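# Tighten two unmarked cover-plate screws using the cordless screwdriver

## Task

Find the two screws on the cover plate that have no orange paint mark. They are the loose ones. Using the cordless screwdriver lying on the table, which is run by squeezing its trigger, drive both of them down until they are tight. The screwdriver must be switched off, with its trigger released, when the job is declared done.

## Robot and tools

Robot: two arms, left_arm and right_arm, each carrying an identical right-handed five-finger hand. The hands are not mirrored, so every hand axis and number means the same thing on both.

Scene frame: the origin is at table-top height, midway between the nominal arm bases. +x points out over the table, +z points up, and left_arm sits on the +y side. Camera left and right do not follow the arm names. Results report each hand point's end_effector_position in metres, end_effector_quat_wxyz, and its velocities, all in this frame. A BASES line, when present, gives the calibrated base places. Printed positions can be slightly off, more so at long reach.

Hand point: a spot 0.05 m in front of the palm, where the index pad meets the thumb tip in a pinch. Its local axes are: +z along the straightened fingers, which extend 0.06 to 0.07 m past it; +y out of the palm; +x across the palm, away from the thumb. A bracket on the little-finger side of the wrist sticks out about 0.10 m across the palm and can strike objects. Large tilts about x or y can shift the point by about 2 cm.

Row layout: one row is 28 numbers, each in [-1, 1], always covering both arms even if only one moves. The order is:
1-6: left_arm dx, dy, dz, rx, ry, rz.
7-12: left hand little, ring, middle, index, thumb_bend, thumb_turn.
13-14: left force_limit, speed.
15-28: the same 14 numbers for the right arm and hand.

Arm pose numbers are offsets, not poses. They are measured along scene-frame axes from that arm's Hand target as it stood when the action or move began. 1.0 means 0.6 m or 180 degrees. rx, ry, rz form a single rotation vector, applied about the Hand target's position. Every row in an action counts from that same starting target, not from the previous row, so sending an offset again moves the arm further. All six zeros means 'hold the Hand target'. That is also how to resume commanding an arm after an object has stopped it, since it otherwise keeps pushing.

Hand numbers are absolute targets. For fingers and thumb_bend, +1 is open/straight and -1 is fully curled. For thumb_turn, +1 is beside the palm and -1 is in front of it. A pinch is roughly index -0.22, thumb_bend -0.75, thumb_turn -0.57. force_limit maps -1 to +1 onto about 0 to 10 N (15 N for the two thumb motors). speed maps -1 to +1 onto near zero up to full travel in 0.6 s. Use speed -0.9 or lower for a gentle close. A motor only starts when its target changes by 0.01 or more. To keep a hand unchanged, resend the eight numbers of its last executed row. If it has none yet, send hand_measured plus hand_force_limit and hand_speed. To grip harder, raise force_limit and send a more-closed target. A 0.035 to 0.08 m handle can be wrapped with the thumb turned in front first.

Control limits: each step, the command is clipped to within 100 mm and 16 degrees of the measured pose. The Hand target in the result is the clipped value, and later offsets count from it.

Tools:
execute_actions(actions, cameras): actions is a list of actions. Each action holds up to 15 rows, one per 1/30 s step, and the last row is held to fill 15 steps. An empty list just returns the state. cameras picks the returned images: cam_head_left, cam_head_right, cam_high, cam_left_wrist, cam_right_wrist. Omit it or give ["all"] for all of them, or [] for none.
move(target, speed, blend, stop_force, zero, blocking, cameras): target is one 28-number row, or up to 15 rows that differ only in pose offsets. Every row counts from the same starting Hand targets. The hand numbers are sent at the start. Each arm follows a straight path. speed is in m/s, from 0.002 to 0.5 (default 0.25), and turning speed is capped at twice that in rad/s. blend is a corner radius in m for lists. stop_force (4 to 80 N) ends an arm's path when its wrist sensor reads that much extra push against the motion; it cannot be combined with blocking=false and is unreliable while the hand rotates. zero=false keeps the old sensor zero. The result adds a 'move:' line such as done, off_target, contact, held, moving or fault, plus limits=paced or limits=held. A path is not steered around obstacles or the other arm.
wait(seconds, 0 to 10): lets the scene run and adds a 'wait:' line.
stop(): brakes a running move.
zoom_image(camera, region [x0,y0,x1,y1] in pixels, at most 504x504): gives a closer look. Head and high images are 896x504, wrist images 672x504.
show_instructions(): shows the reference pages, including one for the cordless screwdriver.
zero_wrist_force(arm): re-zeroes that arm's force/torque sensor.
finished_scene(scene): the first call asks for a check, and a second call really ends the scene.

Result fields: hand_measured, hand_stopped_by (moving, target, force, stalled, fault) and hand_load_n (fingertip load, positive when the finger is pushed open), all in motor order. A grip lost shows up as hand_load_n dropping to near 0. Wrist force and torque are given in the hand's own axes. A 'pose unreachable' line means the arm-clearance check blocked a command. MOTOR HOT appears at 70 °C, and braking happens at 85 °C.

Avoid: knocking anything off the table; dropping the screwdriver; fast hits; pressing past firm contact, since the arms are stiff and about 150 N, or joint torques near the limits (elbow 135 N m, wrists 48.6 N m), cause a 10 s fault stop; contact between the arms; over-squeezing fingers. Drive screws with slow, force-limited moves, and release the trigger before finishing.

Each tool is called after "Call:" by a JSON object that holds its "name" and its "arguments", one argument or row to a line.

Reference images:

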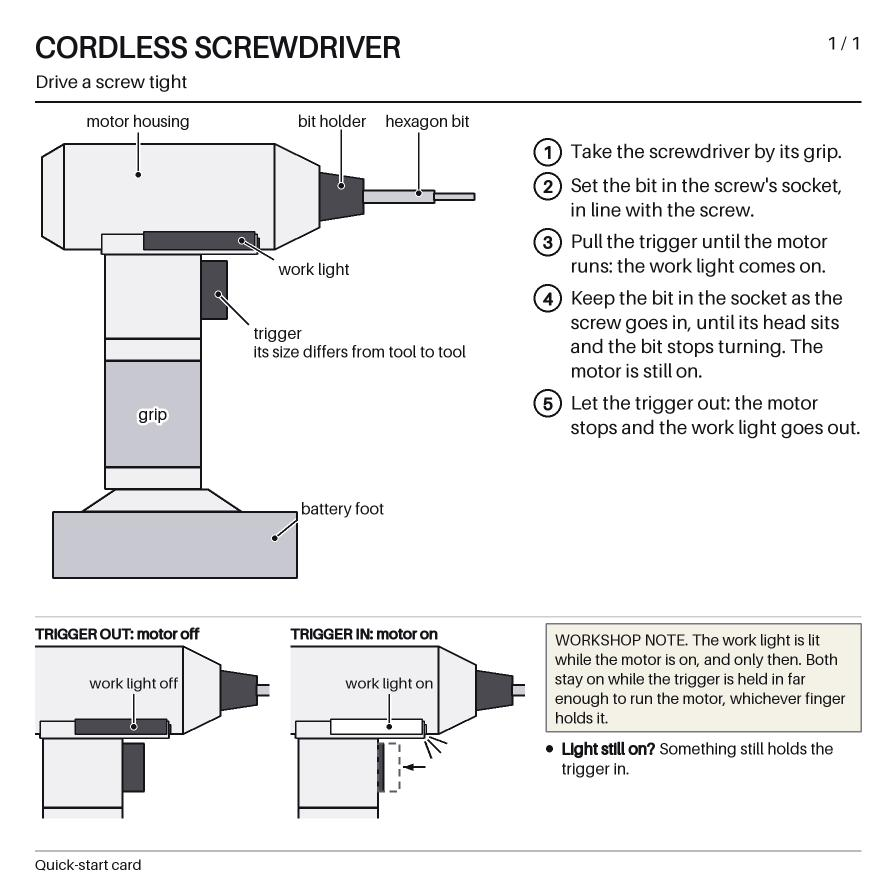

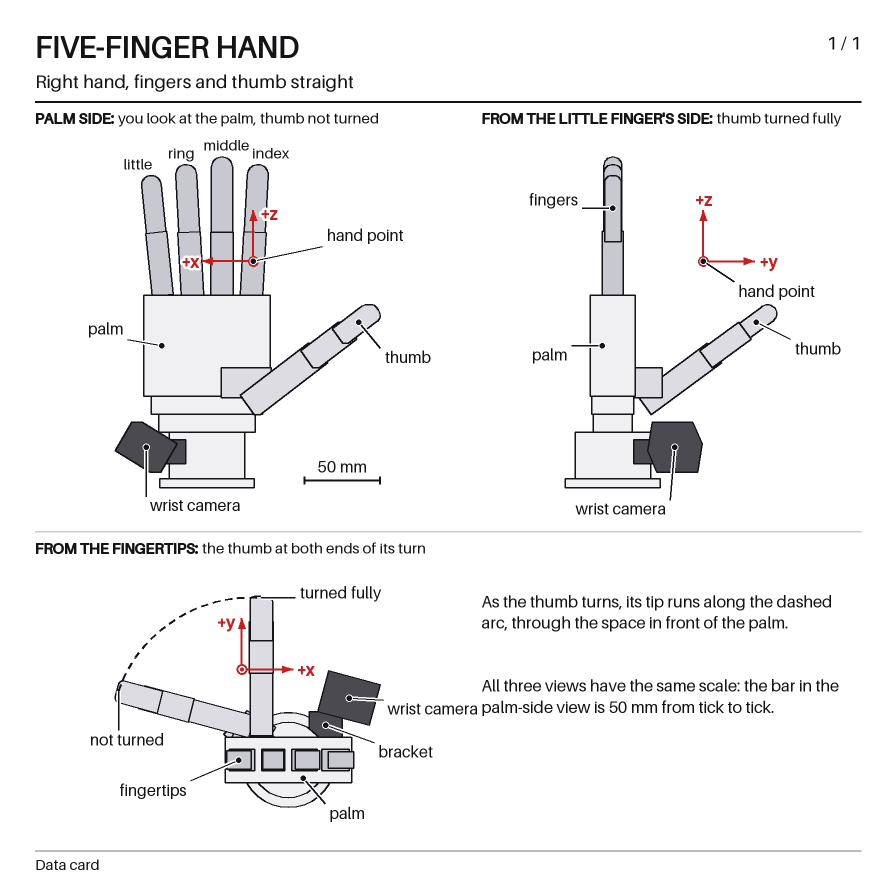

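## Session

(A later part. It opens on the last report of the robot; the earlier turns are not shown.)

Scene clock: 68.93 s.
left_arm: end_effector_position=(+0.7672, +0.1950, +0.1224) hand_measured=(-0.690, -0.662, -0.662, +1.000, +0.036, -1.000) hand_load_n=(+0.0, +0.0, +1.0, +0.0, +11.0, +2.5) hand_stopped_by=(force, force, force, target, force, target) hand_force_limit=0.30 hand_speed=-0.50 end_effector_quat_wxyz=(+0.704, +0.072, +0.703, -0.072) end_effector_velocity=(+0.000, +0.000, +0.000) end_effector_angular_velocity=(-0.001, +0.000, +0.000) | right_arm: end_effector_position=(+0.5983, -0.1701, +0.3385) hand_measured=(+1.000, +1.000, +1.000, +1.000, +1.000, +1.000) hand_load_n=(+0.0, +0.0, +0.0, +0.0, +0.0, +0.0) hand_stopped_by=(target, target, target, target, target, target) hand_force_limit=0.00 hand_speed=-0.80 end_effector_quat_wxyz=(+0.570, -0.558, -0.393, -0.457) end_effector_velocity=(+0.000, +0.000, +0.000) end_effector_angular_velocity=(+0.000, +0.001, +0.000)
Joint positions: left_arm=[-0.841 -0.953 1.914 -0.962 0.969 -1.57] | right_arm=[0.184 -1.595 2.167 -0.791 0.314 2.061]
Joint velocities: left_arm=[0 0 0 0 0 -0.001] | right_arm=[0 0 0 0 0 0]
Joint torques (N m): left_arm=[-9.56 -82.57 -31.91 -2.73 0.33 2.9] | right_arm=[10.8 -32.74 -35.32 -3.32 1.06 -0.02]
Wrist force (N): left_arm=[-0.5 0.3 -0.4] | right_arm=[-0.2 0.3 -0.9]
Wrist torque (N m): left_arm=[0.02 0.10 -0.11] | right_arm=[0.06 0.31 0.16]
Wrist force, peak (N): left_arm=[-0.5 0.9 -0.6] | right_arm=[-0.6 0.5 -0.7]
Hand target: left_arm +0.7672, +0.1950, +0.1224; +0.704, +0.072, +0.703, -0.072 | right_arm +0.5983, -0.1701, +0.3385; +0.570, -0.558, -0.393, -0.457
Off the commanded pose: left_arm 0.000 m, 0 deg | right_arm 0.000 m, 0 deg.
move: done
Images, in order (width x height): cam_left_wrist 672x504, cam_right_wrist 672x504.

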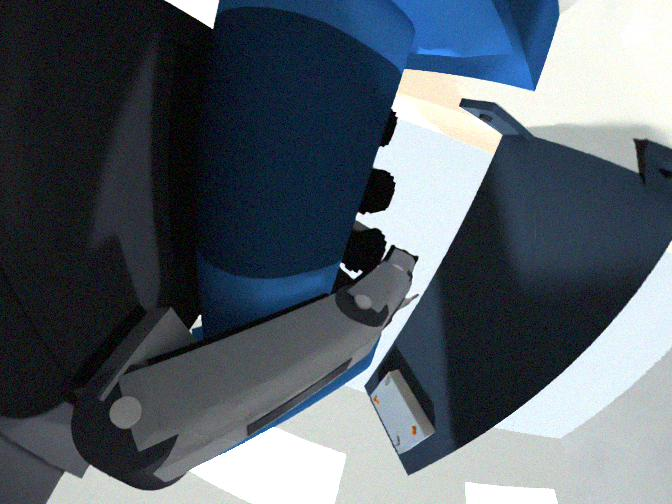

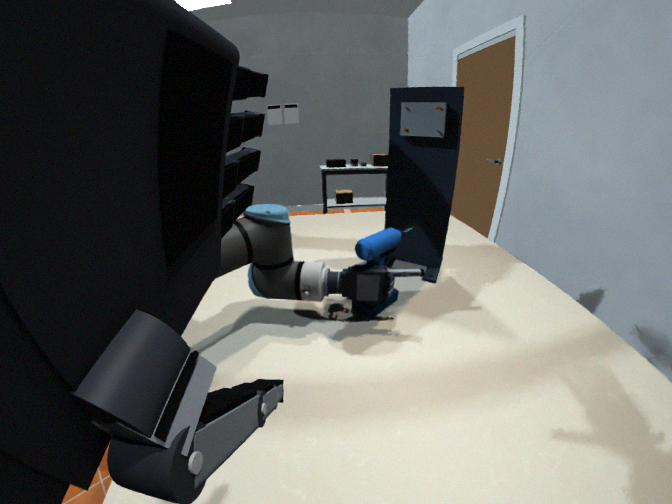

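Call:
{"name": "move", "arguments": {
  "target": [0,0,0,0,0,0,-0.97,-0.97,-0.97,0.3,-0.93,-1,0.8,-0.5,0,0,0,0,0,0,1,1,1,1,1,1,0,-0.8],
  "cameras": ["cam_left_wrist"]
}}

Call:
{"name": "move", "arguments": {
  "target": [0,0,0.05,0,0,0,-0.97,-0.97,-0.97,0.3,-0.93,-1,0.8,-0.5,0,0,0,0,0,0,1,1,1,1,1,1,0,-0.8],
  "speed": 0.04,
  "cameras": ["cam_left_wrist","cam_right_wrist"]
}}

Call:
{"name": "zoom_image", "arguments": {
  "camera": "cam_left_wrist",
  "region": [200, 180, 480, 460]
}}

Call:
{"name": "zoom_image", "arguments": {
  "camera": "cam_right_wrist",
  "region": [280, 200, 460, 380]
}}

Scene clock: 70.27 s.
left_arm: end_effector_position=(+0.7672, +0.1950, +0.1224) hand_measured=(-0.736, -0.768, -0.682, +0.300, +0.018, -1.000) hand_load_n=(+0.0, +1.5, +13.0, +0.0, +14.0, +2.5) hand_stopped_by=(force, force, force, target, force, target) hand_force_limit=0.80 hand_speed=-0.50 end_effector_quat_wxyz=(+0.704, +0.072, +0.703, -0.072) end_effector_velocity=(+0.000, +0.001, +0.000) end_effector_angular_velocity=(-0.002, +0.001, +0.001) | right_arm: end_effector_position=(+0.5983, -0.1701, +0.3385) hand_measured=(+1.000, +1.000, +1.000, +1.000, +1.000, +1.000) hand_load_n=(+0.0, +0.0, +0.0, +0.0, +0.0, +0.0) hand_stopped_by=(target, target, target, target, target, target) hand_force_limit=0.00 hand_speed=-0.80 end_effector_quat_wxyz=(+0.570, -0.558, -0.393, -0.457) end_effector_velocity=(+0.000, +0.000, +0.000) end_effector_angular_velocity=(+0.000, +0.000, +0.000)
Joint positions: left_arm=[-0.841 -0.953 1.914 -0.962 0.969 -1.57] | right_arm=[0.184 -1.595 2.167 -0.791 0.314 2.061]
Joint velocities: left_arm=[0.001 0 0 0 0 -0.002] | right_arm=[0 0.001 0 0 0 0]
Joint torques (N m): left_arm=[-8.37 -85.56 -35.46 -1.65 0.94 2.96] | right_arm=[10.91 -33.26 -35.93 -3.61 1.01 0]
Wrist force (N): left_arm=[0.9 1.0 -0.1] | right_arm=[-0.4 0.2 -0.5]
Wrist torque (N m): left_arm=[0.01 0.04 -0.08] | right_arm=[0.03 0.32 0.14]
Wrist force, peak (N): left_arm=[3.6 0.7 1.3] | right_arm=[-0.9 0.3 -0.4]
Hand target: left_arm +0.7672, +0.1950, +0.1224; +0.704, +0.072, +0.703, -0.072 | right_arm +0.5983, -0.1701, +0.3385; +0.570, -0.558, -0.393, -0.457
Off the commanded pose: left_arm 0.000 m, 0 deg | right_arm 0.000 m, 0 deg.
move: done
Images, in order (width x height): cam_left_wrist 672x504.

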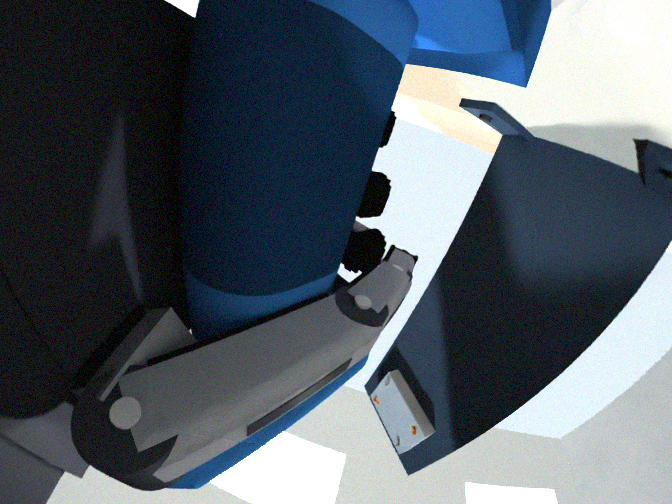

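Scene clock: 71.27 s.
left_arm: end_effector_position=(+0.7672, +0.1950, +0.1527) hand_measured=(-0.736, -0.768, -0.682, +0.300, +0.018, -1.000) hand_load_n=(+0.0, +3.0, +12.0, +0.0, +15.0, +1.5) hand_stopped_by=(force, force, force, target, force, target) hand_force_limit=0.80 hand_speed=-0.50 end_effector_quat_wxyz=(+0.704, +0.072, +0.703, -0.072) end_effector_velocity=(+0.000, +0.000, -0.002) end_effector_angular_velocity=(-0.001, -0.001, +0.001) | right_arm: end_effector_position=(+0.5983, -0.1701, +0.3385) hand_measured=(+1.000, +1.000, +1.000, +1.000, +1.000, +1.000) hand_load_n=(+0.0, +0.0, +0.0, +0.0, +0.0, +0.0) hand_stopped_by=(target, target, target, target, target, target) hand_force_limit=0.00 hand_speed=-0.80 end_effector_quat_wxyz=(+0.570, -0.558, -0.393, -0.457) end_effector_velocity=(+0.000, +0.000, +0.000) end_effector_angular_velocity=(+0.000, +0.001, +0.000)
Joint positions: left_arm=[-0.841 -0.995 1.91 -0.916 0.969 -1.57] | right_arm=[0.184 -1.595 2.167 -0.791 0.314 2.061]
Joint velocities: left_arm=[0.001 0.004 0 -0.005 0 0] | right_arm=[0 0 0 0 0 0]
Joint torques (N m): left_arm=[-4.75 -59.8 -36 -6.61 0.45 1.86] | right_arm=[9.63 -32.87 -35.56 -3.51 1.12 0.02]
Wrist force (N): left_arm=[8.9 1.3 -0.2] | right_arm=[-0.3 0.3 -0.4]
Wrist torque (N m): left_arm=[0.10 -0.27 0.11] | right_arm=[0.04 0.30 0.15]
Wrist force, peak (N): left_arm=[9.1 1.1 -0.5] | right_arm=[-0.8 0.6 -0.3]
Hand target: left_arm +0.7672, +0.1950, +0.1524; +0.704, +0.072, +0.703, -0.072 | right_arm +0.5983, -0.1701, +0.3385; +0.570, -0.558, -0.393, -0.457
Off the commanded pose: left_arm 0.000 m, 0 deg | right_arm 0.000 m, 0 deg.
move: done
Images, in order (width x height): cam_left_wrist 672x504, cam_right_wrist 672x504.

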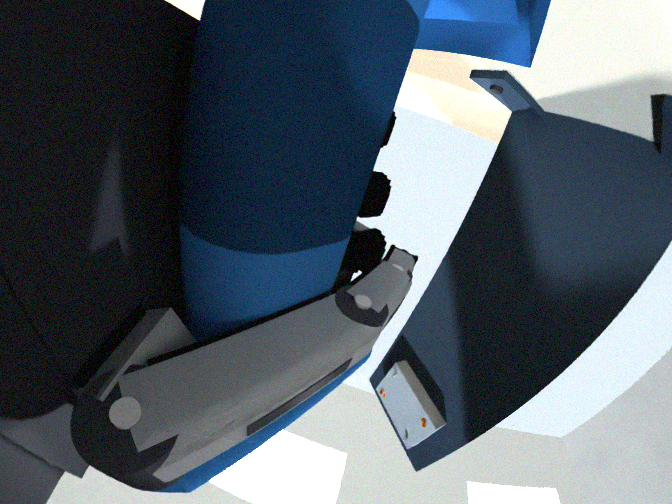

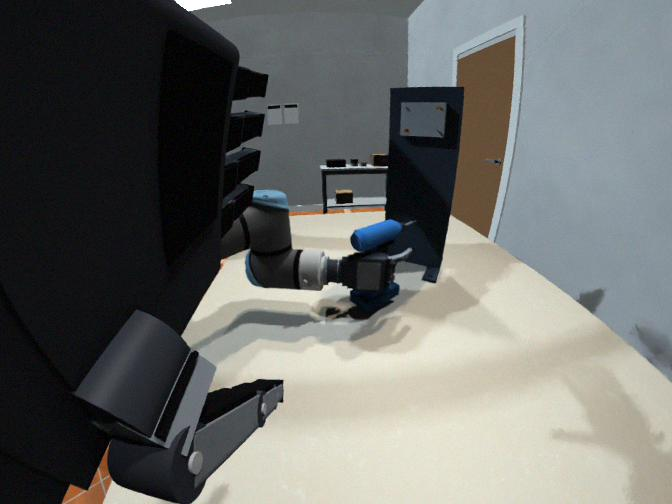

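Scaled by 1.800 from the camera's 672x504 image, which has a finer 960x720 frame.

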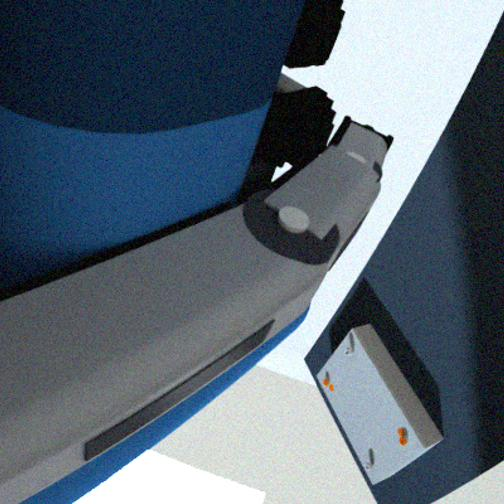

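Scaled by 2.800 from the camera's 672x504 image, which has a finer 960x720 frame.

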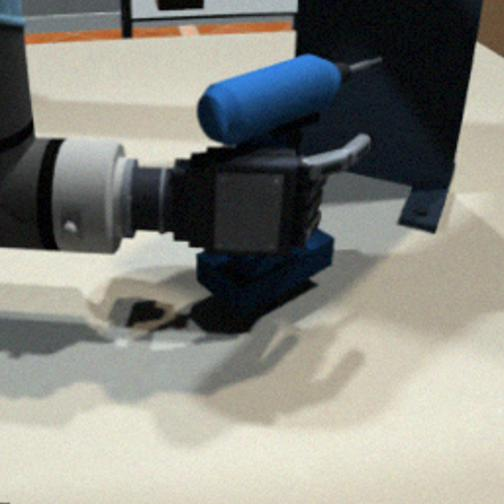

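Call:
{"name": "move", "arguments": {
  "target": [0,0,-0.06,0,0,0,-0.97,-0.97,-0.97,0.3,-0.93,-1,0.8,-0.5,0,0,0,0,0,0,1,1,1,1,1,1,0,-0.8],
  "speed": 0.02,
  "stop_force": 6,
  "cameras": []
}}

Call:
{"name": "move", "arguments": {
  "target": [0,0,-0.01,0,0,0,-0.97,-0.97,-0.97,0.3,-0.93,-1,0.8,-0.5,0,0,0,0,0,0,1,1,1,1,1,1,0,-0.8],
  "speed": 0.006,
  "stop_force": 9,
  "zero": false,
  "cameras": []
}}

Call:
{"name": "move", "arguments": {
  "target": [0,0,0,0,0,0,-0.6,-0.6,-0.6,1,0.5,-1,0.4,-0.8,0,0,0,0,0,0,1,1,1,1,1,1,0,-0.8],
  "cameras": ["cam_left_wrist","cam_right_wrist"]
}}

Call:
{"name": "zoom_image", "arguments": {
  "camera": "cam_right_wrist",
  "region": [280, 200, 460, 380]
}}

Scene clock: 74.40 s.
left_arm: end_effector_position=(+0.7672, +0.1950, +0.1313) hand_measured=(-0.736, -0.768, -0.682, +0.300, +0.018, -1.000) hand_load_n=(+0.0, +0.0, +12.5, +0.0, +14.5, +2.5) hand_stopped_by=(force, force, force, target, force, target) hand_force_limit=0.80 hand_speed=-0.50 end_effector_quat_wxyz=(+0.704, +0.072, +0.703, -0.072) end_effector_velocity=(+0.000, +0.000, +0.000) end_effector_angular_velocity=(-0.001, +0.000, +0.000) | right_arm: end_effector_position=(+0.5983, -0.1701, +0.3385) hand_measured=(+1.000, +1.000, +1.000, +1.000, +1.000, +1.000) hand_load_n=(+0.0, +0.0, +0.0, +0.0, +0.0, +0.0) hand_stopped_by=(target, target, target, target, target, target) hand_force_limit=0.00 hand_speed=-0.80 end_effector_quat_wxyz=(+0.570, -0.558, -0.393, -0.457) end_effector_velocity=(+0.000, +0.000, +0.000) end_effector_angular_velocity=(+0.000, +0.000, +0.000)
Joint positions: left_arm=[-0.841 -0.965 1.913 -0.949 0.969 -1.57] | right_arm=[0.184 -1.595 2.167 -0.791 0.314 2.061]
Joint velocities: left_arm=[0 0 0 0 0 -0.001] | right_arm=[0 0 0 0 0 0]
Joint torques (N m): left_arm=[-4.34 -85.96 -36.44 0.76 -0.89 -2.52] | right_arm=[10.79 -33.25 -36.01 -3.51 1.03 0.23]
Wrist force (N): left_arm=[2.2 1.3 -0.2] | right_arm=[-0.5 0.3 -0.4]
Wrist torque (N m): left_arm=[0.04 -0.01 -0.06] | right_arm=[0.02 0.33 0.13]
Wrist force, peak (N): left_arm=[8.9 0.9 -0.2] | right_arm=[-0.3 0.8 -0.7]
Hand target: left_arm +0.7672, +0.1950, +0.1313; +0.704, +0.072, +0.703, -0.072 | right_arm +0.5983, -0.1701, +0.3385; +0.570, -0.558, -0.393, -0.457
Off the commanded pose: left_arm 0.015 m, 0 deg | right_arm 0.000 m, 0 deg.
move: contact (left_arm)
No camera images: "cameras" was empty.

Scene clock: 75.23 s.
left_arm: end_effector_position=(+0.7672, +0.1950, +0.1311) hand_measured=(-0.736, -0.768, -0.682, +0.300, +0.018, -1.000) hand_load_n=(+0.0, +0.0, +13.0, +0.0, +14.5, +2.5) hand_stopped_by=(force, force, force, target, force, target) hand_force_limit=0.80 hand_speed=-0.50 end_effector_quat_wxyz=(+0.704, +0.072, +0.703, -0.072) end_effector_velocity=(+0.000, +0.000, +0.000) end_effector_angular_velocity=(+0.000, +0.000, -0.001) | right_arm: end_effector_position=(+0.5983, -0.1701, +0.3385) hand_measured=(+1.000, +1.000, +1.000, +1.000, +1.000, +1.000) hand_load_n=(+0.0, +0.0, +0.0, +0.0, +0.0, +0.0) hand_stopped_by=(target, target, target, target, target, target) hand_force_limit=0.00 hand_speed=-0.80 end_effector_quat_wxyz=(+0.570, -0.558, -0.393, -0.457) end_effector_velocity=(+0.000, +0.000, +0.000) end_effector_angular_velocity=(+0.000, +0.000, +0.001)
Joint positions: left_arm=[-0.841 -0.965 1.913 -0.949 0.969 -1.57] | right_arm=[0.184 -1.595 2.167 -0.791 0.314 2.061]
Joint velocities: left_arm=[0 0 0 0 0.001 0] | right_arm=[0 0 0 0 0 0]
Joint torques (N m): left_arm=[-9.25 -86.41 -34.09 1.47 -0.84 -2.56] | right_arm=[10.03 -33.06 -35.16 -3.52 1.06 0.2]
Wrist force (N): left_arm=[-0.6 1.1 -0.2] | right_arm=[-0.5 0.2 -0.5]
Wrist torque (N m): left_arm=[0.08 0.09 -0.07] | right_arm=[0.02 0.34 0.13]
Wrist force, peak (N): left_arm=[2.3 1.5 -0.2] | right_arm=[-0.5 0.3 -0.8]
Hand target: left_arm +0.7672, +0.1950, +0.1311; +0.704, +0.072, +0.703, -0.072 | right_arm +0.5983, -0.1701, +0.3385; +0.570, -0.558, -0.393, -0.457
Off the commanded pose: left_arm 0.006 m, 0 deg | right_arm 0.000 m, 0 deg.
move: contact (left_arm)
No camera images: "cameras" was empty.

Scene clock: 77.83 s.
left_arm: end_effector_position=(+0.7672, +0.1950, +0.1311) hand_measured=(-0.600, -0.600, -0.600, +1.000, +0.500, -1.000) hand_load_n=(+0.0, +0.0, +0.0, +0.0, -0.5, +0.0) hand_stopped_by=(target, target, target, target, target, target) hand_force_limit=0.40 hand_speed=-0.80 end_effector_quat_wxyz=(+0.704, +0.072, +0.703, -0.072) end_effector_velocity=(+0.000, +0.000, +0.000) end_effector_angular_velocity=(-0.001, +0.000, +0.000) | right_arm: end_effector_position=(+0.5983, -0.1701, +0.3385) hand_measured=(+1.000, +1.000, +1.000, +1.000, +1.000, +1.000) hand_load_n=(+0.0, +0.0, +0.0, +0.0, +0.0, +0.0) hand_stopped_by=(target, target, target, target, target, target) hand_force_limit=0.00 hand_speed=-0.80 end_effector_quat_wxyz=(+0.570, -0.558, -0.393, -0.457) end_effector_velocity=(+0.000, +0.000, +0.001) end_effector_angular_velocity=(+0.001, -0.002, +0.000)
Joint positions: left_arm=[-0.841 -0.965 1.913 -0.949 0.969 -1.57] | right_arm=[0.184 -1.595 2.167 -0.791 0.314 2.061]
Joint velocities: left_arm=[0 0 0 0 0 -0.001] | right_arm=[0 -0.001 0 -0.001 0 0]
Joint torques (N m): left_arm=[-5.16 -83.42 -34.29 -0.96 -1.29 -2.27] | right_arm=[9.63 -33.02 -34.95 -3.6 0.91 0.19]
Wrist force (N): left_arm=[-0.6 0.9 -0.3] | right_arm=[-0.4 0.1 -0.5]
Wrist torque (N m): left_arm=[0.05 0.09 -0.08] | right_arm=[0.00 0.32 0.14]
Wrist force, peak (N): left_arm=[-0.3 1.9 -2.1] | right_arm=[-0.8 0.5 -0.7]
Hand target: left_arm +0.7672, +0.1950, +0.1311; +0.704, +0.072, +0.703, -0.072 | right_arm +0.5983, -0.1701, +0.3385; +0.570, -0.558, -0.393, -0.457
Off the commanded pose: left_arm 0.000 m, 0 deg | right_arm 0.000 m, 0 deg.
move: done
Images, in order (width x height): cam_left_wrist 672x504, cam_right_wrist 672x504.

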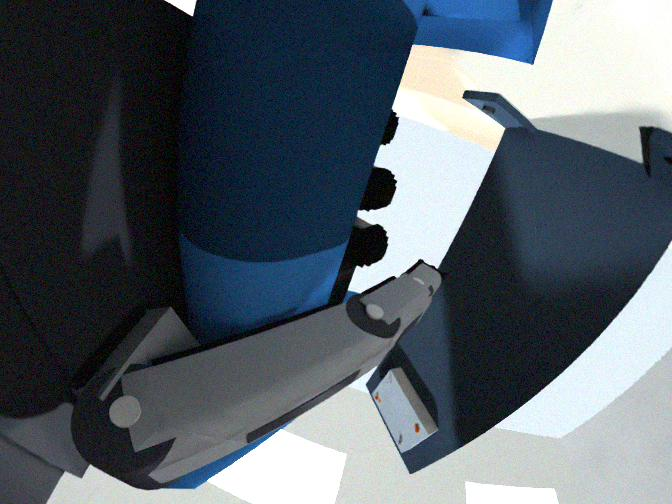

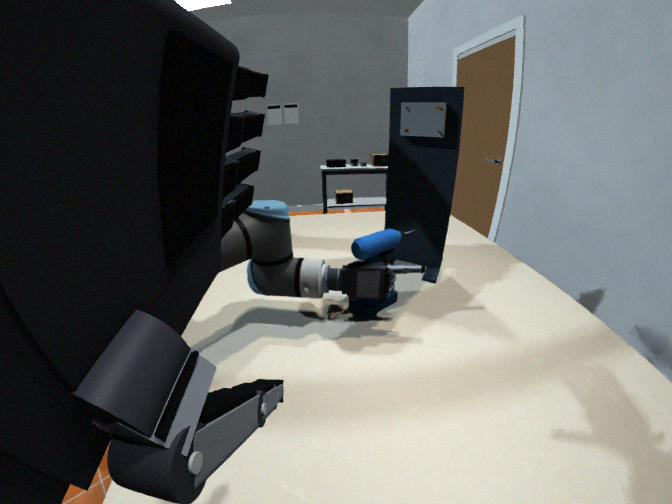

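Scaled by 2.800 from the camera's 672x504 image, which has a finer 960x720 frame.

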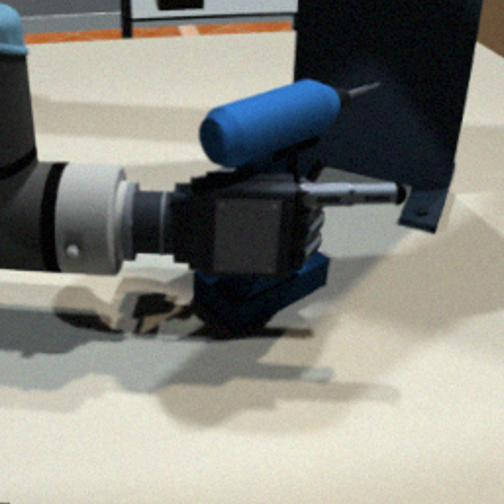

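Call:
{"name": "move", "arguments": {
  "target": [
    [-0.002,-0.01,0,0,0,0,1,1,1,1,1,-1,0.4,-0.5,0,0,0,0,0,0,1,1,1,1,1,1,0,-0.8],
    [0.0085,-0.0372,-0.0148,0,0,-0.1017,1,1,1,1,1,-1,0.4,-0.5,0,0,0,0,0,0,1,1,1,1,1,1,0,-0.8]
  ],
  "speed": 0.03,
  "stop_force": 5,
  "cameras": ["cam_left_wrist","cam_right_wrist"]
}}

Call:
{"name": "zoom_image", "arguments": {
  "camera": "cam_right_wrist",
  "region": [280, 200, 460, 380]
}}

Scene clock: 85.87 s.
left_arm: end_effector_position=(+0.7724, +0.1727, +0.1223) hand_measured=(+1.000, +1.000, +1.000, +1.000, +1.000, -1.000) hand_load_n=(+0.0, -0.5, +0.0, +0.0, +0.0, -0.5) hand_stopped_by=(target, target, target, target, target, target) hand_force_limit=0.40 hand_speed=-0.50 end_effector_quat_wxyz=(+0.683, +0.183, +0.683, -0.183) end_effector_velocity=(+0.000, -0.001, +0.000) end_effector_angular_velocity=(+0.000, +0.001, -0.002) | right_arm: end_effector_position=(+0.5983, -0.1701, +0.3385) hand_measured=(+1.000, +1.000, +1.000, +1.000, +1.000, +1.000) hand_load_n=(+0.0, +0.0, +0.0, +0.0, +0.0, +0.0) hand_stopped_by=(target, target, target, target, target, target) hand_force_limit=0.00 hand_speed=-0.80 end_effector_quat_wxyz=(+0.570, -0.558, -0.393, -0.457) end_effector_velocity=(+0.000, +0.000, +0.000) end_effector_angular_velocity=(+0.000, -0.001, +0.000)
Joint positions: left_arm=[-0.754 -0.968 1.948 -0.98 1.375 -1.57] | right_arm=[0.184 -1.595 2.167 -0.791 0.314 2.061]
Joint velocities: left_arm=[-0.001 0 0 0.001 0.001 -0.001] | right_arm=[0 0 0 0 0 0]
Joint torques (N m): left_arm=[-12.42 -57.22 -19.08 -2.12 -2.01 -3.58] | right_arm=[7.9 -35.24 -34.33 -3.33 1.06 0.23]
Wrist force (N): left_arm=[-0.7 0.9 -0.1] | right_arm=[-0.4 0.5 -0.6]
Wrist torque (N m): left_arm=[0.03 0.12 -0.08] | right_arm=[0.07 0.33 0.15]
Wrist force, peak (N): left_arm=[-1.0 2.7 -0.7] | right_arm=[-0.8 0.5 -0.5]
Hand target: left_arm +0.7724, +0.1727, +0.1223; +0.683, +0.183, +0.683, -0.183 | right_arm +0.5983, -0.1701, +0.3385; +0.570, -0.558, -0.393, -0.457
Off the commanded pose: left_arm 0.000 m, 0 deg | right_arm 0.000 m, 0 deg.
move: done
Images, in order (width x height): cam_left_wrist 672x504, cam_right_wrist 672x504.

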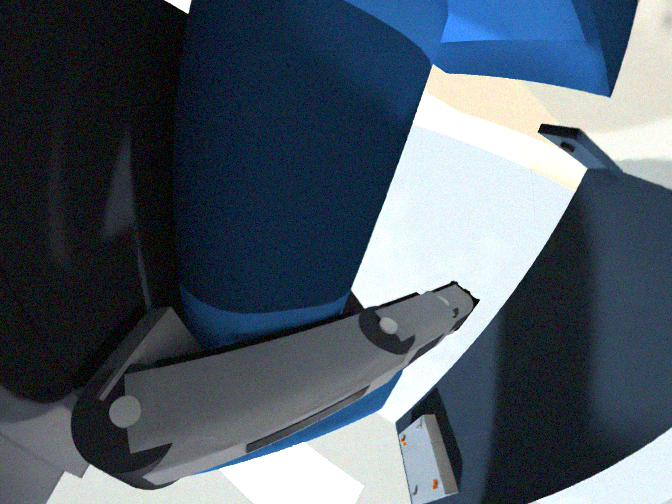

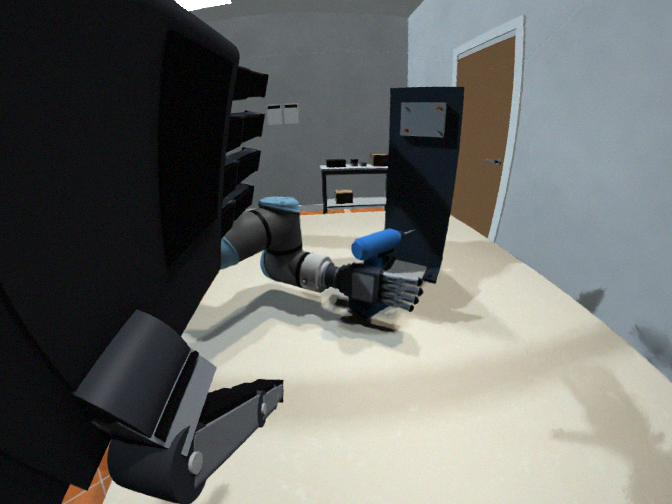

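Scaled by 2.800 from the camera's 672x504 image, which has a finer 960x720 frame.

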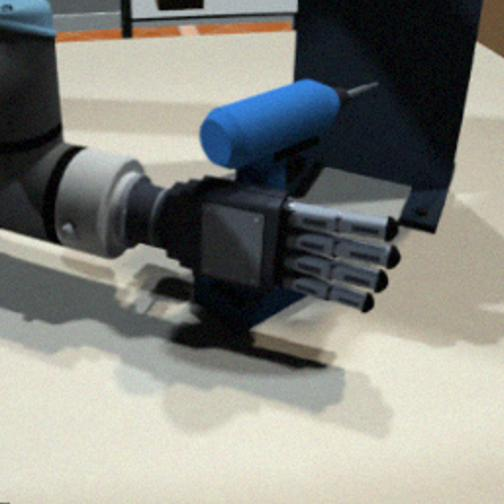

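Call:
{"name": "move", "arguments": {
  "target": [0,0,0,0,0,0,-0.95,-0.95,-0.95,1,1,-1,0.4,-0.5,0,0,0,0,0,0,1,1,1,1,1,1,0,-0.8],
  "cameras": []
}}

Call:
{"name": "move", "arguments": {
  "target": [0,0,0,0,0,0,-0.97,-0.97,-0.97,1,1,-1,0.8,-0.5,0,0,0,0,0,0,1,1,1,1,1,1,0,-0.8],
  "cameras": ["cam_left_wrist","cam_right_wrist"]
}}

Call:
{"name": "zoom_image", "arguments": {
  "camera": "cam_right_wrist",
  "region": [280, 200, 460, 380]
}}

Scene clock: 88.50 s.
left_arm: end_effector_position=(+0.7724, +0.1727, +0.1223) hand_measured=(-0.884, -0.830, -0.828, +1.000, +1.000, -1.000) hand_load_n=(+10.5, +2.0, +3.0, +0.0, +0.0, +0.0) hand_stopped_by=(force, force, force, target, target, target) hand_force_limit=0.40 hand_speed=-0.50 end_effector_quat_wxyz=(+0.683, +0.183, +0.683, -0.183) end_effector_velocity=(+0.000, +0.000, -0.001) end_effector_angular_velocity=(+0.002, +0.001, +0.001) | right_arm: end_effector_position=(+0.5983, -0.1701, +0.3385) hand_measured=(+1.000, +1.000, +1.000, +1.000, +1.000, +1.000) hand_load_n=(+0.0, +0.0, +0.0, +0.0, +0.0, +0.0) hand_stopped_by=(target, target, target, target, target, target) hand_force_limit=0.00 hand_speed=-0.80 end_effector_quat_wxyz=(+0.570, -0.558, -0.393, -0.457) end_effector_velocity=(+0.000, +0.000, +0.000) end_effector_angular_velocity=(+0.000, -0.001, +0.000)
Joint positions: left_arm=[-0.754 -0.968 1.948 -0.98 1.375 -1.57] | right_arm=[0.184 -1.595 2.167 -0.791 0.314 2.061]
Joint velocities: left_arm=[0 0 0 0.001 -0.001 0.001] | right_arm=[0 0 0 -0.001 0 0]
Joint torques (N m): left_arm=[-11.73 -80.71 -32.89 0.95 0.88 -2.2] | right_arm=[7.93 -35.95 -34.25 -3.57 0.97 0.31]
Wrist force (N): left_arm=[0.8 0.8 0.8] | right_arm=[-0.1 0.2 -0.4]
Wrist torque (N m): left_arm=[-0.01 -0.45 0.13] | right_arm=[0.02 0.27 0.16]
Wrist force, peak (N): left_arm=[-0.5 1.6 0.8] | right_arm=[-0.8 0.6 -0.7]
Hand target: left_arm +0.7724, +0.1727, +0.1223; +0.683, +0.183, +0.683, -0.183 | right_arm +0.5983, -0.1701, +0.3385; +0.570, -0.558, -0.393, -0.457
Off the commanded pose: left_arm 0.000 m, 0 deg | right_arm 0.000 m, 0 deg.
move: done
No camera images: "cameras" was empty.

Scene clock: 89.20 s.
left_arm: end_effector_position=(+0.7724, +0.1727, +0.1223) hand_measured=(-0.884, -0.848, -0.844, +1.000, +1.000, -1.000) hand_load_n=(+9.5, +12.5, +13.5, -0.5, +0.0, +0.0) hand_stopped_by=(force, force, force, target, target, target) hand_force_limit=0.80 hand_speed=-0.50 end_effector_quat_wxyz=(+0.683, +0.183, +0.683, -0.183) end_effector_velocity=(+0.000, +0.001, +0.000) end_effector_angular_velocity=(+0.000, +0.000, +0.000) | right_arm: end_effector_position=(+0.5983, -0.1701, +0.3385) hand_measured=(+1.000, +1.000, +1.000, +1.000, +1.000, +1.000) hand_load_n=(+0.0, +0.0, +0.0, +0.0, +0.0, +0.0) hand_stopped_by=(target, target, target, target, target, target) hand_force_limit=0.00 hand_speed=-0.80 end_effector_quat_wxyz=(+0.570, -0.558, -0.393, -0.457) end_effector_velocity=(+0.000, +0.000, -0.001) end_effector_angular_velocity=(+0.000, +0.002, +0.000)
Joint positions: left_arm=[-0.754 -0.968 1.948 -0.98 1.375 -1.57] | right_arm=[0.184 -1.595 2.167 -0.791 0.314 2.061]
Joint velocities: left_arm=[0.001 0 0 0 0.001 0] | right_arm=[0 0.001 0 0.001 0 0]
Joint torques (N m): left_arm=[-5.67 -82.73 -34.15 1.27 0.99 -2.72] | right_arm=[8.19 -34.59 -33.88 -3.57 1.07 0.42]
Wrist force (N): left_arm=[0.8 0.5 0.4] | right_arm=[-0.5 0.0 -0.5]
Wrist torque (N m): left_arm=[0.08 -0.40 0.07] | right_arm=[-0.01 0.34 0.13]
Wrist force, peak (N): left_arm=[1.1 0.7 1.4] | right_arm=[-0.7 -0.3 -0.5]
Hand target: left_arm +0.7724, +0.1727, +0.1223; +0.683, +0.183, +0.683, -0.183 | right_arm +0.5983, -0.1701, +0.3385; +0.570, -0.558, -0.393, -0.457
Off the commanded pose: left_arm 0.000 m, 0 deg | right_arm 0.000 m, 0 deg.
move: done
Images, in order (width x height): cam_left_wrist 672x504, cam_right_wrist 672x504.

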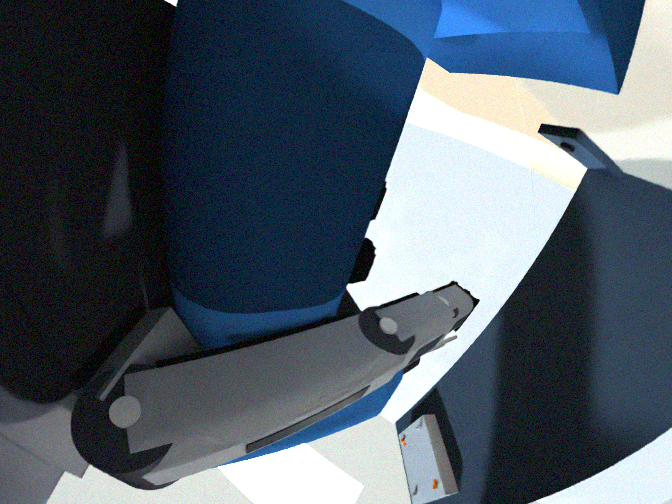

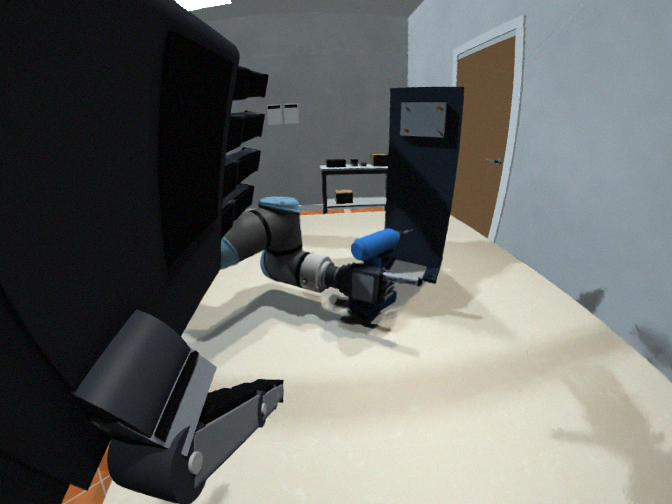

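Scaled by 2.800 from the camera's 672x504 image, which has a finer 960x720 frame.

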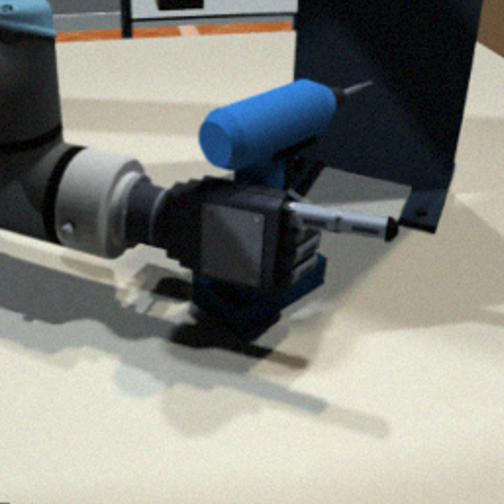

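Call:
{"name": "move", "arguments": {
  "target": [0,0,0,0,0,0,-0.97,-0.97,-0.97,0.3,-0.9,-1,0,-0.7,0,0,0,0,0,0,1,1,1,1,1,1,0,-0.8],
  "cameras": ["cam_left_wrist"]
}}

Call:
{"name": "move", "arguments": {
  "target": [0,0,0.05,0,0,0,-0.97,-0.97,-0.97,0.3,-0.9,-1,0,-0.7,0,0,0,0,0,0,1,1,1,1,1,1,0,-0.8],
  "speed": 0.03,
  "cameras": ["cam_left_wrist","cam_right_wrist"]
}}

Call:
{"name": "zoom_image", "arguments": {
  "camera": "cam_right_wrist",
  "region": [280, 200, 460, 380]
}}

Call:
{"name": "zoom_image", "arguments": {
  "camera": "cam_left_wrist",
  "region": [260, 230, 500, 470]
}}

Scene clock: 91.07 s.
left_arm: end_effector_position=(+0.7724, +0.1727, +0.1223) hand_measured=(-0.884, -0.848, -0.844, +0.300, +0.802, -1.000) hand_load_n=(+9.0, +12.5, +13.5, +0.0, +7.5, +1.5) hand_stopped_by=(force, force, force, target, force, target) hand_force_limit=0.00 hand_speed=-0.70 end_effector_quat_wxyz=(+0.683, +0.183, +0.683, -0.183) end_effector_velocity=(+0.000, +0.001, +0.000) end_effector_angular_velocity=(+0.002, -0.001, +0.001) | right_arm: end_effector_position=(+0.5983, -0.1701, +0.3385) hand_measured=(+1.000, +1.000, +1.000, +1.000, +1.000, +1.000) hand_load_n=(+0.0, -0.5, +0.0, +0.5, +0.0, +0.0) hand_stopped_by=(target, target, target, target, target, target) hand_force_limit=0.00 hand_speed=-0.80 end_effector_quat_wxyz=(+0.570, -0.558, -0.393, -0.457) end_effector_velocity=(+0.000, +0.000, +0.000) end_effector_angular_velocity=(+0.000, -0.001, +0.000)
Joint positions: left_arm=[-0.754 -0.968 1.948 -0.98 1.375 -1.57] | right_arm=[0.184 -1.595 2.167 -0.791 0.314 2.061]
Joint velocities: left_arm=[0.001 0 0 0 0 0.002] | right_arm=[0 0 0 -0.001 0 0]
Joint torques (N m): left_arm=[-3.72 -83.49 -30.96 0.42 1.13 -2.08] | right_arm=[7.08 -35.33 -33.53 -3.41 1.1 0.34]
Wrist force (N): left_arm=[-0.1 0.1 1.6] | right_arm=[-0.3 0.2 0.0]
Wrist torque (N m): left_arm=[-0.10 -0.28 -0.37] | right_arm=[-0.01 0.30 0.15]
Wrist force, peak (N): left_arm=[-0.3 0.7 2.1] | right_arm=[-0.8 0.2 -0.4]
Hand target: left_arm +0.7724, +0.1727, +0.1223; +0.683, +0.183, +0.683, -0.183 | right_arm +0.5983, -0.1701, +0.3385; +0.570, -0.558, -0.393, -0.457
Off the commanded pose: left_arm 0.000 m, 0 deg | right_arm 0.000 m, 0 deg.
move: done
Images, in order (width x height): cam_left_wrist 672x504.

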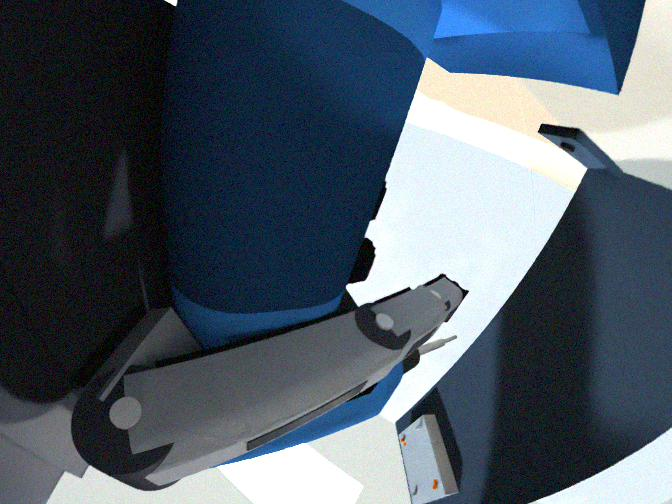

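Scene clock: 92.33 s.
left_arm: end_effector_position=(+0.7725, +0.1726, +0.1525) hand_measured=(-0.884, -0.848, -0.844, +0.300, +0.802, -1.000) hand_load_n=(+7.0, +11.5, +13.5, +0.0, +7.0, +2.5) hand_stopped_by=(force, force, force, target, force, target) hand_force_limit=0.00 hand_speed=-0.70 end_effector_quat_wxyz=(+0.683, +0.183, +0.683, -0.183) end_effector_velocity=(+0.000, +0.000, -0.002) end_effector_angular_velocity=(+0.000, -0.001, +0.001) | right_arm: end_effector_position=(+0.5983, -0.1701, +0.3385) hand_measured=(+1.000, +1.000, +1.000, +1.000, +1.000, +1.000) hand_load_n=(+0.0, -0.5, +0.0, +0.0, +0.0, +0.0) hand_stopped_by=(target, target, target, target, target, target) hand_force_limit=0.00 hand_speed=-0.80 end_effector_quat_wxyz=(+0.570, -0.558, -0.393, -0.457) end_effector_velocity=(+0.000, +0.000, +0.000) end_effector_angular_velocity=(+0.000, +0.000, +0.000)
Joint positions: left_arm=[-0.754 -1.012 1.943 -0.932 1.375 -1.57] | right_arm=[0.184 -1.595 2.167 -0.791 0.314 2.061]
Joint velocities: left_arm=[0.001 0.003 0 -0.003 0 0] | right_arm=[0 -0.001 0 0.001 0 0]
Joint torques (N m): left_arm=[0.38 -61.6 -36.8 -8.35 1.14 -0.64] | right_arm=[6.47 -35.4 -33.92 -3.5 1.11 0.45]
Wrist force (N): left_arm=[8.8 0.6 0.0] | right_arm=[-0.6 0.0 -0.3]
Wrist torque (N m): left_arm=[-0.02 -0.35 0.06] | right_arm=[-0.02 0.36 0.12]
Wrist force, peak (N): left_arm=[9.0 0.8 0.2] | right_arm=[-0.6 0.3 -0.7]
Hand target: left_arm +0.7725, +0.1726, +0.1523; +0.683, +0.183, +0.683, -0.183 | right_arm +0.5983, -0.1701, +0.3385; +0.570, -0.558, -0.393, -0.457
Off the commanded pose: left_arm 0.000 m, 0 deg | right_arm 0.000 m, 0 deg.
move: done
Images, in order (width x height): cam_left_wrist 672x504, cam_right_wrist 672x504.

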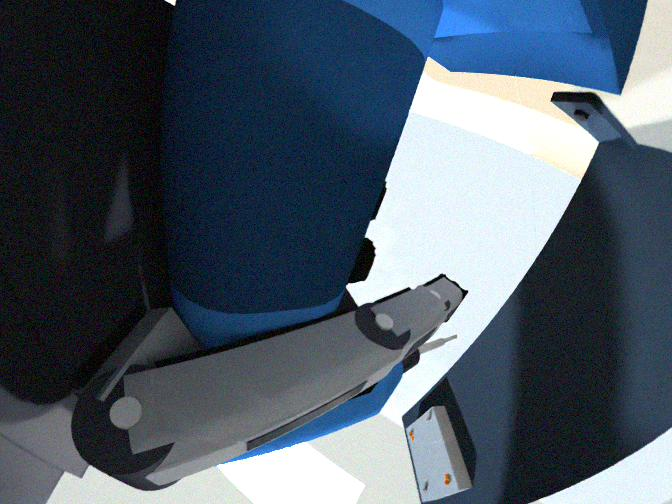

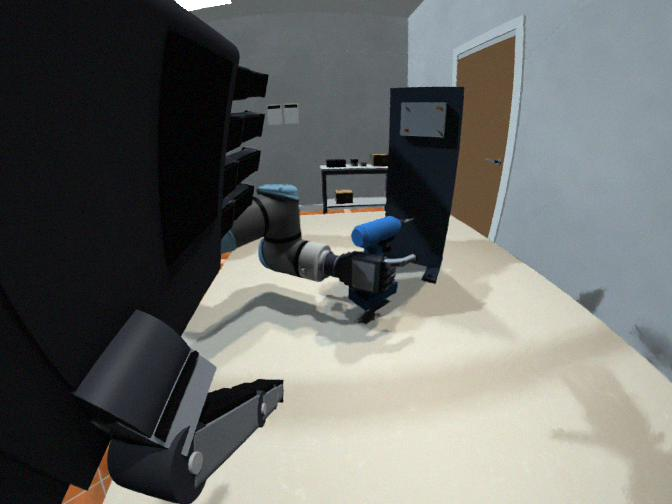

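Scaled by 2.800 from the camera's 672x504 image, which has a finer 960x720 frame.

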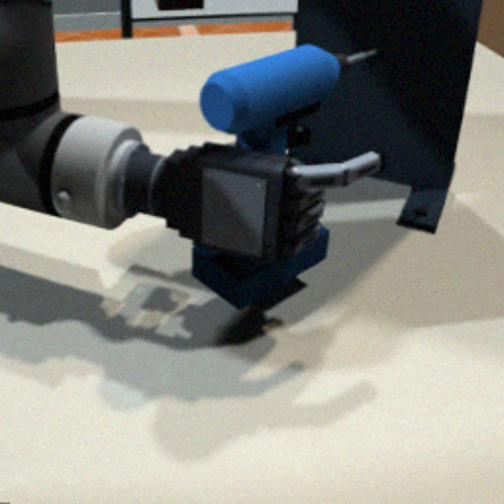

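Scaled by 2.100 from the camera's 672x504 image, which has a finer 960x720 frame.

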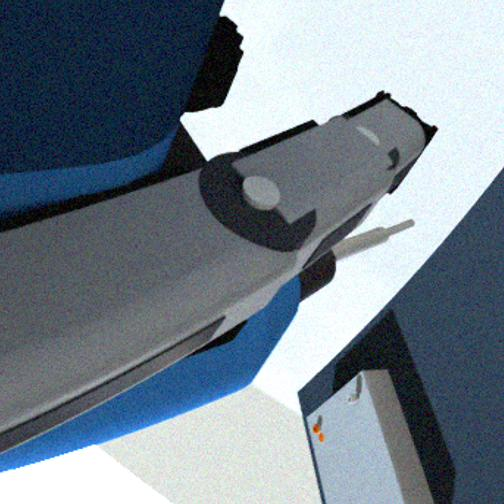

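Call:
{"name": "move", "arguments": {
  "target": [0,0,0,0,0,0,-0.97,-0.97,-0.97,-0.95,-0.9,-1,0.6,-0.5,0,0,0,0,0,0,1,1,1,1,1,1,0,-0.8],
  "cameras": ["cam_left_wrist","cam_right_wrist"]
}}

Call:
{"name": "zoom_image", "arguments": {
  "camera": "cam_right_wrist",
  "region": [340, 200, 440, 300]
}}

Call:
{"name": "zoom_image", "arguments": {
  "camera": "cam_left_wrist",
  "region": [260, 230, 500, 470]
}}

Scene clock: 94.47 s.
left_arm: end_effector_position=(+0.7725, +0.1726, +0.1523) hand_measured=(-0.884, -0.848, -0.844, -0.692, +0.802, -1.000) hand_load_n=(+6.5, +11.5, +12.5, +13.5, +7.5, +2.0) hand_stopped_by=(force, force, force, force, force, target) hand_force_limit=0.60 hand_speed=-0.50 end_effector_quat_wxyz=(+0.683, +0.183, +0.683, -0.183) end_effector_velocity=(+0.000, +0.000, +0.000) end_effector_angular_velocity=(+0.002, -0.001, +0.000) | right_arm: end_effector_position=(+0.5983, -0.1701, +0.3385) hand_measured=(+1.000, +1.000, +1.000, +1.000, +1.000, +1.000) hand_load_n=(-0.5, +0.0, +0.0, +0.0, +0.0, +0.0) hand_stopped_by=(target, target, target, target, target, target) hand_force_limit=0.00 hand_speed=-0.80 end_effector_quat_wxyz=(+0.570, -0.558, -0.393, -0.457) end_effector_velocity=(+0.000, +0.000, +0.001) end_effector_angular_velocity=(+0.001, -0.002, +0.000)
Joint positions: left_arm=[-0.754 -1.011 1.943 -0.933 1.375 -1.57] | right_arm=[0.184 -1.595 2.167 -0.791 0.314 2.061]
Joint velocities: left_arm=[0 0.001 0 -0.001 0 0.002] | right_arm=[0 -0.001 0 -0.002 0 0]
Joint torques (N m): left_arm=[-0.78 -57.69 -22.3 -6.82 -0.6 -0.4] | right_arm=[6.75 -36.2 -33.86 -3.49 0.97 0.48]
Wrist force (N): left_arm=[8.8 0.9 -0.1] | right_arm=[-0.4 0.4 -0.5]
Wrist torque (N m): left_arm=[0.04 -0.36 0.07] | right_arm=[0.05 0.32 0.15]
Wrist force, peak (N): left_arm=[9.0 0.9 0.0] | right_arm=[-0.9 0.3 -0.2]
Hand target: left_arm +0.7725, +0.1726, +0.1523; +0.683, +0.183, +0.683, -0.183 | right_arm +0.5983, -0.1701, +0.3385; +0.570, -0.558, -0.393, -0.457
Off the commanded pose: left_arm 0.000 m, 0 deg | right_arm 0.000 m, 0 deg.
move: done
Images, in order (width x height): cam_left_wrist 672x504, cam_right_wrist 672x504.

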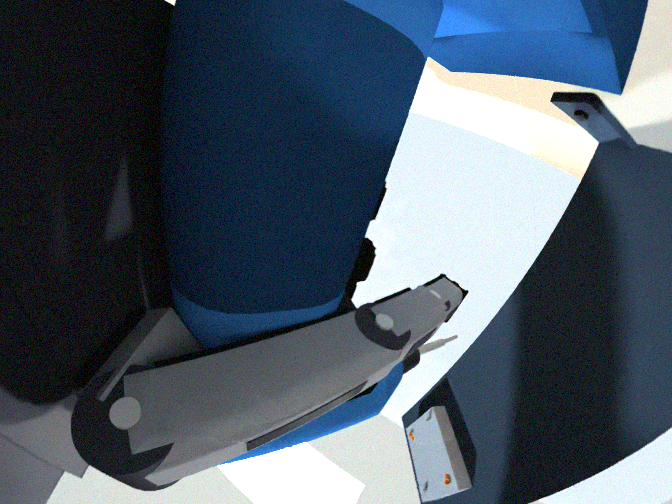

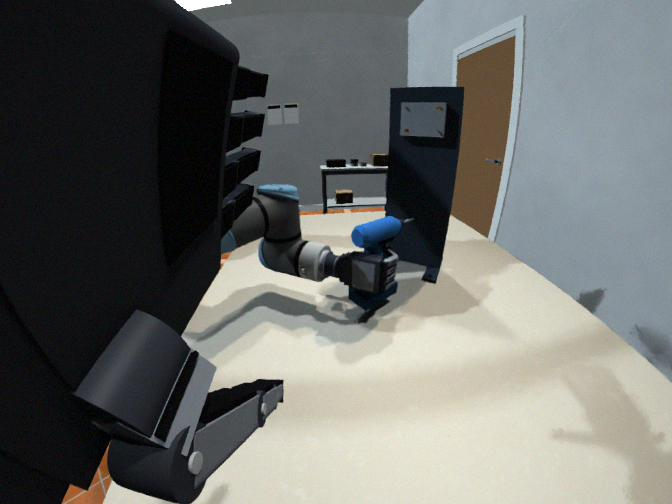

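Scaled by 5.040 from the camera's 672x504 image, which has a finer 960x720 frame.

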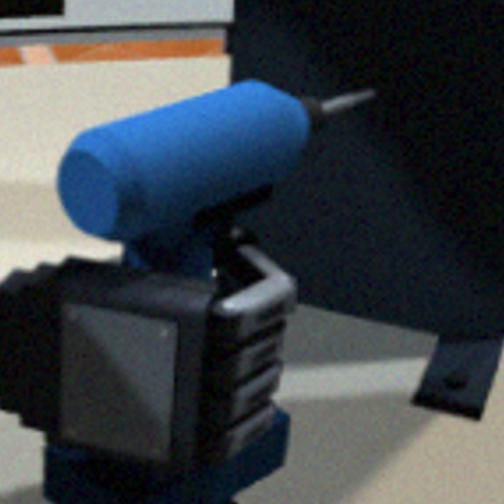

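Scaled by 2.100 from the camera's 672x504 image, which has a finer 960x720 frame.

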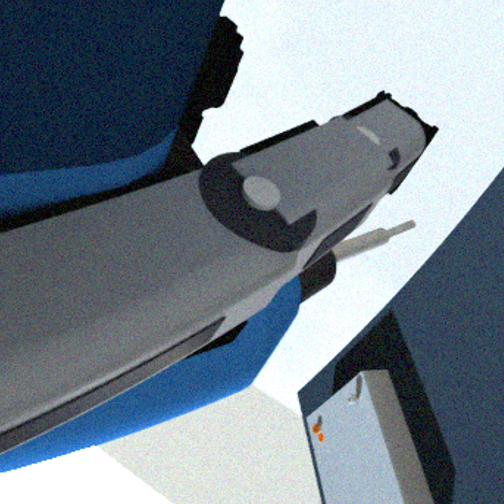

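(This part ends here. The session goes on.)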